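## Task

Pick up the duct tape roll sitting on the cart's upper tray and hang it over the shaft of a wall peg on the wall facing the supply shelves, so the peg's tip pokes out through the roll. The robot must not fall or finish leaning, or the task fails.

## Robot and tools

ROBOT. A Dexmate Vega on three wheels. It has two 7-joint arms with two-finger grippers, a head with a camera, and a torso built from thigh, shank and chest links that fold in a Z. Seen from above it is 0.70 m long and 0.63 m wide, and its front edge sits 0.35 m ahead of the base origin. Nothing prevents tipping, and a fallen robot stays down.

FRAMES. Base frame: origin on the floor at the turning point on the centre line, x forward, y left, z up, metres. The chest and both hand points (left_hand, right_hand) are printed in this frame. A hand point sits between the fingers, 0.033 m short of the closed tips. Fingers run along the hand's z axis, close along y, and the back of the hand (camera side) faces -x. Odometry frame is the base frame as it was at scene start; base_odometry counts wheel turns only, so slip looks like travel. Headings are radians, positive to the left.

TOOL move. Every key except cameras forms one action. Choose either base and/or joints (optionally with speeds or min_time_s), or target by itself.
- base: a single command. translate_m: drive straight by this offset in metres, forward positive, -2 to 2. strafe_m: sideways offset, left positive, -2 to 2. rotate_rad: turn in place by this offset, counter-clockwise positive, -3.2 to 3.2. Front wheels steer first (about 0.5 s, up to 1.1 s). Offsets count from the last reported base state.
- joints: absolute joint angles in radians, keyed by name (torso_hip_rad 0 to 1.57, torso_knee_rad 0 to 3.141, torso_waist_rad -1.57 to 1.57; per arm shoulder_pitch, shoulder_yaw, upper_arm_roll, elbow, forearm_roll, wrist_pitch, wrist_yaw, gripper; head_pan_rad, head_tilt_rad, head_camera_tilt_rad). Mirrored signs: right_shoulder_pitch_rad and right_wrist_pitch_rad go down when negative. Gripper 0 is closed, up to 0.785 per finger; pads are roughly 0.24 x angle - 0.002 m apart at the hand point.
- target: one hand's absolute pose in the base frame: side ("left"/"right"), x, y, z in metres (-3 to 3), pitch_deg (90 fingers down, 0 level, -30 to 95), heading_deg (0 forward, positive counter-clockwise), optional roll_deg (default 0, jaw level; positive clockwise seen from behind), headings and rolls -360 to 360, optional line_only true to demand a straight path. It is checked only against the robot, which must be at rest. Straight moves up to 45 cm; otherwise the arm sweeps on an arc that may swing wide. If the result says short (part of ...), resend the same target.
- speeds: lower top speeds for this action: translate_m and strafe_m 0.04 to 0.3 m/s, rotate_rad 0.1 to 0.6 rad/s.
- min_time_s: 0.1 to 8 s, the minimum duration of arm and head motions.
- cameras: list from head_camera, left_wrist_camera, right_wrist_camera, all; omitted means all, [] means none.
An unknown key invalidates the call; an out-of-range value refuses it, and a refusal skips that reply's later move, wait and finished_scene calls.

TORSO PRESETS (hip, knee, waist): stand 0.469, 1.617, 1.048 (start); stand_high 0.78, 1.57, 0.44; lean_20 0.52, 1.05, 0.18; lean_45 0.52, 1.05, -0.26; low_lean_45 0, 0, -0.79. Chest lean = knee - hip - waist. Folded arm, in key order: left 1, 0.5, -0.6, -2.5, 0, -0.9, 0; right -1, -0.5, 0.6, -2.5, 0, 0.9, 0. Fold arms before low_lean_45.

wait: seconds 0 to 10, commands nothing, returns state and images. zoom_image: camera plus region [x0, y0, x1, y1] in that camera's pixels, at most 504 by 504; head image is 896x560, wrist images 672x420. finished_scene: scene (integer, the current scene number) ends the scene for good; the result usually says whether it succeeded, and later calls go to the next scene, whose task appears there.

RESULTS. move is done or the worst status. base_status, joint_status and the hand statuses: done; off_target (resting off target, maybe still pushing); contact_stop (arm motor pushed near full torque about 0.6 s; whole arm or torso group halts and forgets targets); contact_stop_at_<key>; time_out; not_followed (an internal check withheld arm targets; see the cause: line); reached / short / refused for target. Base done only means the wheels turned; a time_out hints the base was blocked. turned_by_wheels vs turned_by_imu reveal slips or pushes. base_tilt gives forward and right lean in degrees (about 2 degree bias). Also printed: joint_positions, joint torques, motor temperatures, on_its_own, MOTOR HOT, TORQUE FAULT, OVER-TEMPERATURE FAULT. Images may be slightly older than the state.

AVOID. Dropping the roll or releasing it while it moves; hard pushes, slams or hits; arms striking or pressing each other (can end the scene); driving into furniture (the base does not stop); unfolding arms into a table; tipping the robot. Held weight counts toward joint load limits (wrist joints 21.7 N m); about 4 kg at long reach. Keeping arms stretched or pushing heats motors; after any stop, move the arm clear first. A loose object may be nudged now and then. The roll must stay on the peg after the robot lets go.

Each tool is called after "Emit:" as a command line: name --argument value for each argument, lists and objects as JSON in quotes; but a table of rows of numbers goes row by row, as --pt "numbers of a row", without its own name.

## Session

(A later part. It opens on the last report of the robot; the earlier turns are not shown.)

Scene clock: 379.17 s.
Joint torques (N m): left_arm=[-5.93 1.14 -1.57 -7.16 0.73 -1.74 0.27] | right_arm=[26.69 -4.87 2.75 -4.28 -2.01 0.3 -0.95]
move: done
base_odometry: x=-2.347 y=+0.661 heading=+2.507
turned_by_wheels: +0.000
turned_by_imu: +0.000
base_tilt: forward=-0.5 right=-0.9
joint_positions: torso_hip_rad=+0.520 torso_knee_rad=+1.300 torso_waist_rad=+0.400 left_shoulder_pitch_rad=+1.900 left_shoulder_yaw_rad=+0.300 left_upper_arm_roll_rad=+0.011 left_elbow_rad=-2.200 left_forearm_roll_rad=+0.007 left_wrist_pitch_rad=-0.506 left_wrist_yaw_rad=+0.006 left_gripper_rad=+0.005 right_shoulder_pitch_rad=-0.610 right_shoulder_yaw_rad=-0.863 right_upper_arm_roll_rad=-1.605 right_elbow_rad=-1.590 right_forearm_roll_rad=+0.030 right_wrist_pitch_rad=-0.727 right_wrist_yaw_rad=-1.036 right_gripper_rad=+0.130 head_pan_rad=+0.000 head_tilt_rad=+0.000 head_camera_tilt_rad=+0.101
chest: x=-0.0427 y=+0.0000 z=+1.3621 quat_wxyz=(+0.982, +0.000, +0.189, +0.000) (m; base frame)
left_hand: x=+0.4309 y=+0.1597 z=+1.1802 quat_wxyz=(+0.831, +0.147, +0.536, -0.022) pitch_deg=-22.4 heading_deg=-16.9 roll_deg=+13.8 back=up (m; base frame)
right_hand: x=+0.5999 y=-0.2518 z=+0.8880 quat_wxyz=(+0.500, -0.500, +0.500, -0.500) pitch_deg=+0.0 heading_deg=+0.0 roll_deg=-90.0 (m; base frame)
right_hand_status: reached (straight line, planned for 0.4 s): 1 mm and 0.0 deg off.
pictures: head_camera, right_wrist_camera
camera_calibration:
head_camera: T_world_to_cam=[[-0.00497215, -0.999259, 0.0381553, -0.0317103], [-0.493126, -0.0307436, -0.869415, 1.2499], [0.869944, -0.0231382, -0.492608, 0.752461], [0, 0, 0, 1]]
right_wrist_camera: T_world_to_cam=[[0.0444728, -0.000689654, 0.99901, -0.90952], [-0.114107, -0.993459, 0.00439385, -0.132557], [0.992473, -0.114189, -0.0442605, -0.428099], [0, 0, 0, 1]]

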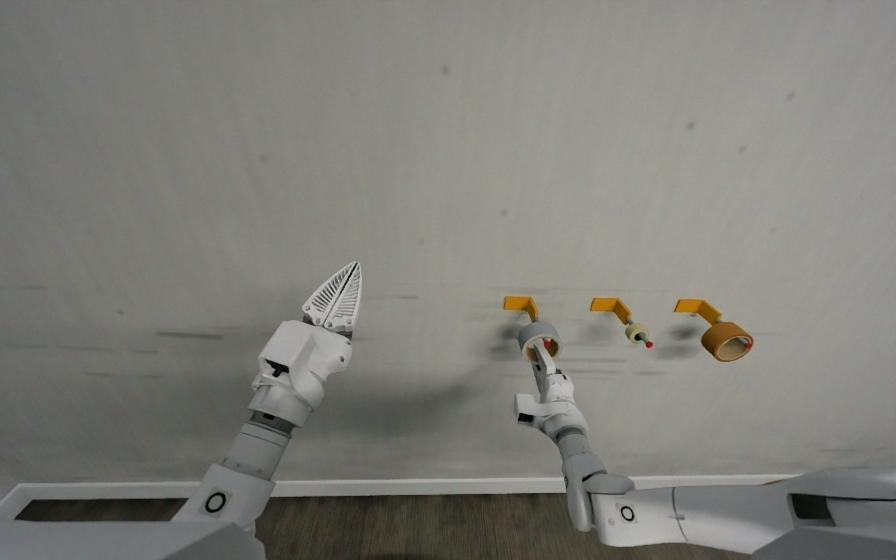

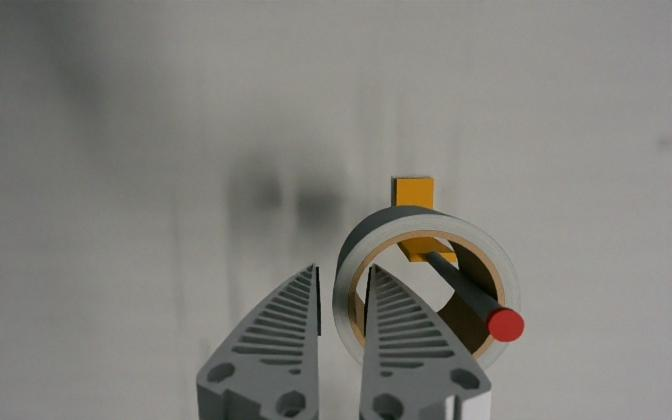

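Emit:
move --base '{"translate_m":-0.2}' --speeds '{"translate_m":0.08}'

Emit:
zoom_image --camera "head_camera" --region '[460, 200, 640, 350]'

Scene clock: 386.47 s.
Joint torques (N m): left_arm=[-3.02 2.99 -1.48 -7.46 -0.22 -1.47 -0.11] | right_arm=[24.75 -5.53 2.71 -3.7 -1.84 -0.18 -1.07]
move: done
base_odometry: x=-2.186 y=+0.542 heading=+2.507
turned_by_wheels: +0.000
turned_by_imu: +0.001
base_tilt: forward=-0.6 right=-0.9
base_status: done
joint_positions: torso_hip_rad=+0.520 torso_knee_rad=+1.300 torso_waist_rad=+0.400 left_shoulder_pitch_rad=+1.900 left_shoulder_yaw_rad=+0.300 left_upper_arm_roll_rad=+0.011 left_elbow_rad=-2.200 left_forearm_roll_rad=+0.007 left_wrist_pitch_rad=-0.506 left_wrist_yaw_rad=+0.006 left_gripper_rad=+0.005 right_shoulder_pitch_rad=-0.610 right_shoulder_yaw_rad=-0.865 right_upper_arm_roll_rad=-1.605 right_elbow_rad=-1.594 right_forearm_roll_rad=+0.030 right_wrist_pitch_rad=-0.728 right_wrist_yaw_rad=-1.035 right_gripper_rad=+0.130 head_pan_rad=+0.000 head_tilt_rad=+0.000 head_camera_tilt_rad=+0.101
chest: x=-0.0426 y=+0.0000 z=+1.3621 quat_wxyz=(+0.982, +0.000, +0.189, +0.000) (m; base frame)
left_hand: x=+0.4310 y=+0.1597 z=+1.1801 quat_wxyz=(+0.831, +0.147, +0.536, -0.023) pitch_deg=-22.4 heading_deg=-16.9 roll_deg=+13.8 back=up (m; base frame)
right_hand: x=+0.5999 y=-0.2521 z=+0.8887 quat_wxyz=(+0.500, -0.500, +0.500, -0.500) pitch_deg=+0.0 heading_deg=+0.0 roll_deg=-90.0 (m; base frame)
pictures: head_camera, left_wrist_camera, right_wrist_camera
camera_calibration:
head_camera: T_world_to_cam=[[-0.0049663, -0.999259, 0.038156, -0.0317102], [-0.493259, -0.0307436, -0.869339, 1.24984], [0.869868, -0.0231382, -0.492741, 0.75253], [0, 0, 0, 1]]
left_wrist_camera: T_world_to_cam=[[-0.253727, -0.945985, -0.201828, 0.491328], [0.323201, 0.113751, -0.939469, 1.00676], [0.911682, -0.303599, 0.276881, -0.521127], [0, 0, 0, 1]]
right_wrist_camera: T_world_to_cam=[[0.0446179, -0.000645302, 0.999004, -0.91033], [-0.114076, -0.993462, 0.00445318, -0.132872], [0.99247, -0.114161, -0.0443998, -0.427997], [0, 0, 0, 1]]

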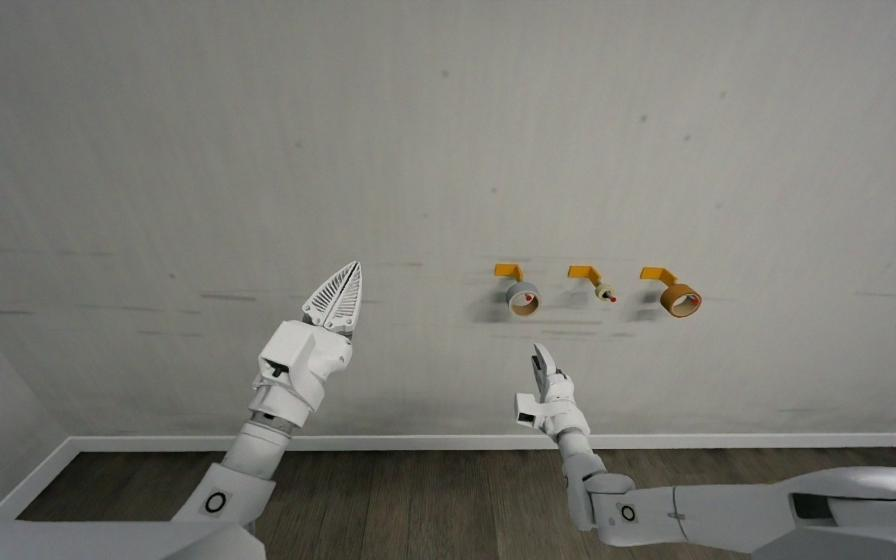

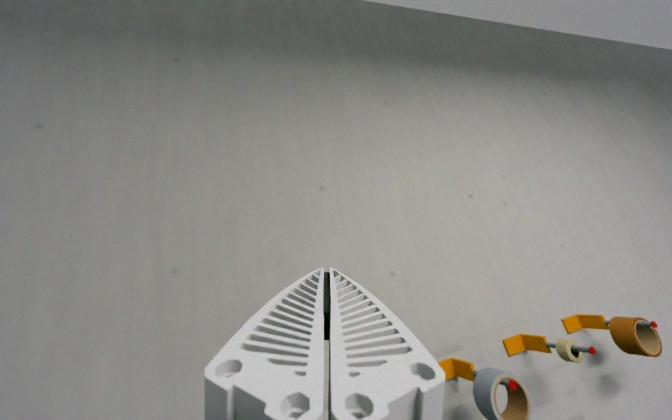

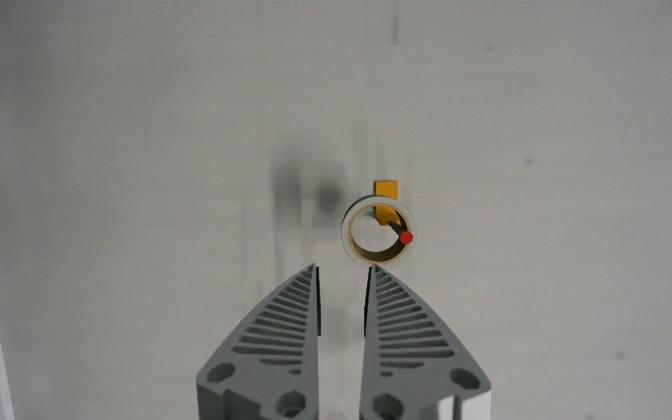

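Scaled by 2.800 from the camera's 896x560 image, which has a finer 960x600 frame.

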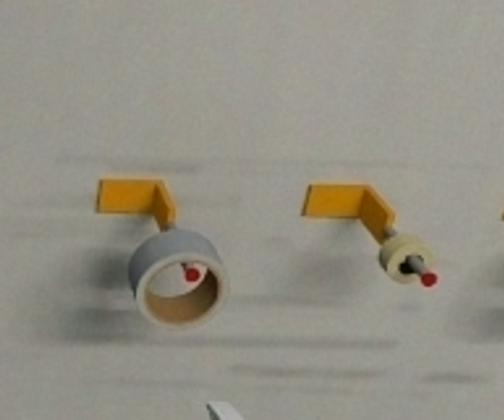

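Emit:
finished_scene --scene 2

The scene is finished: the task was done.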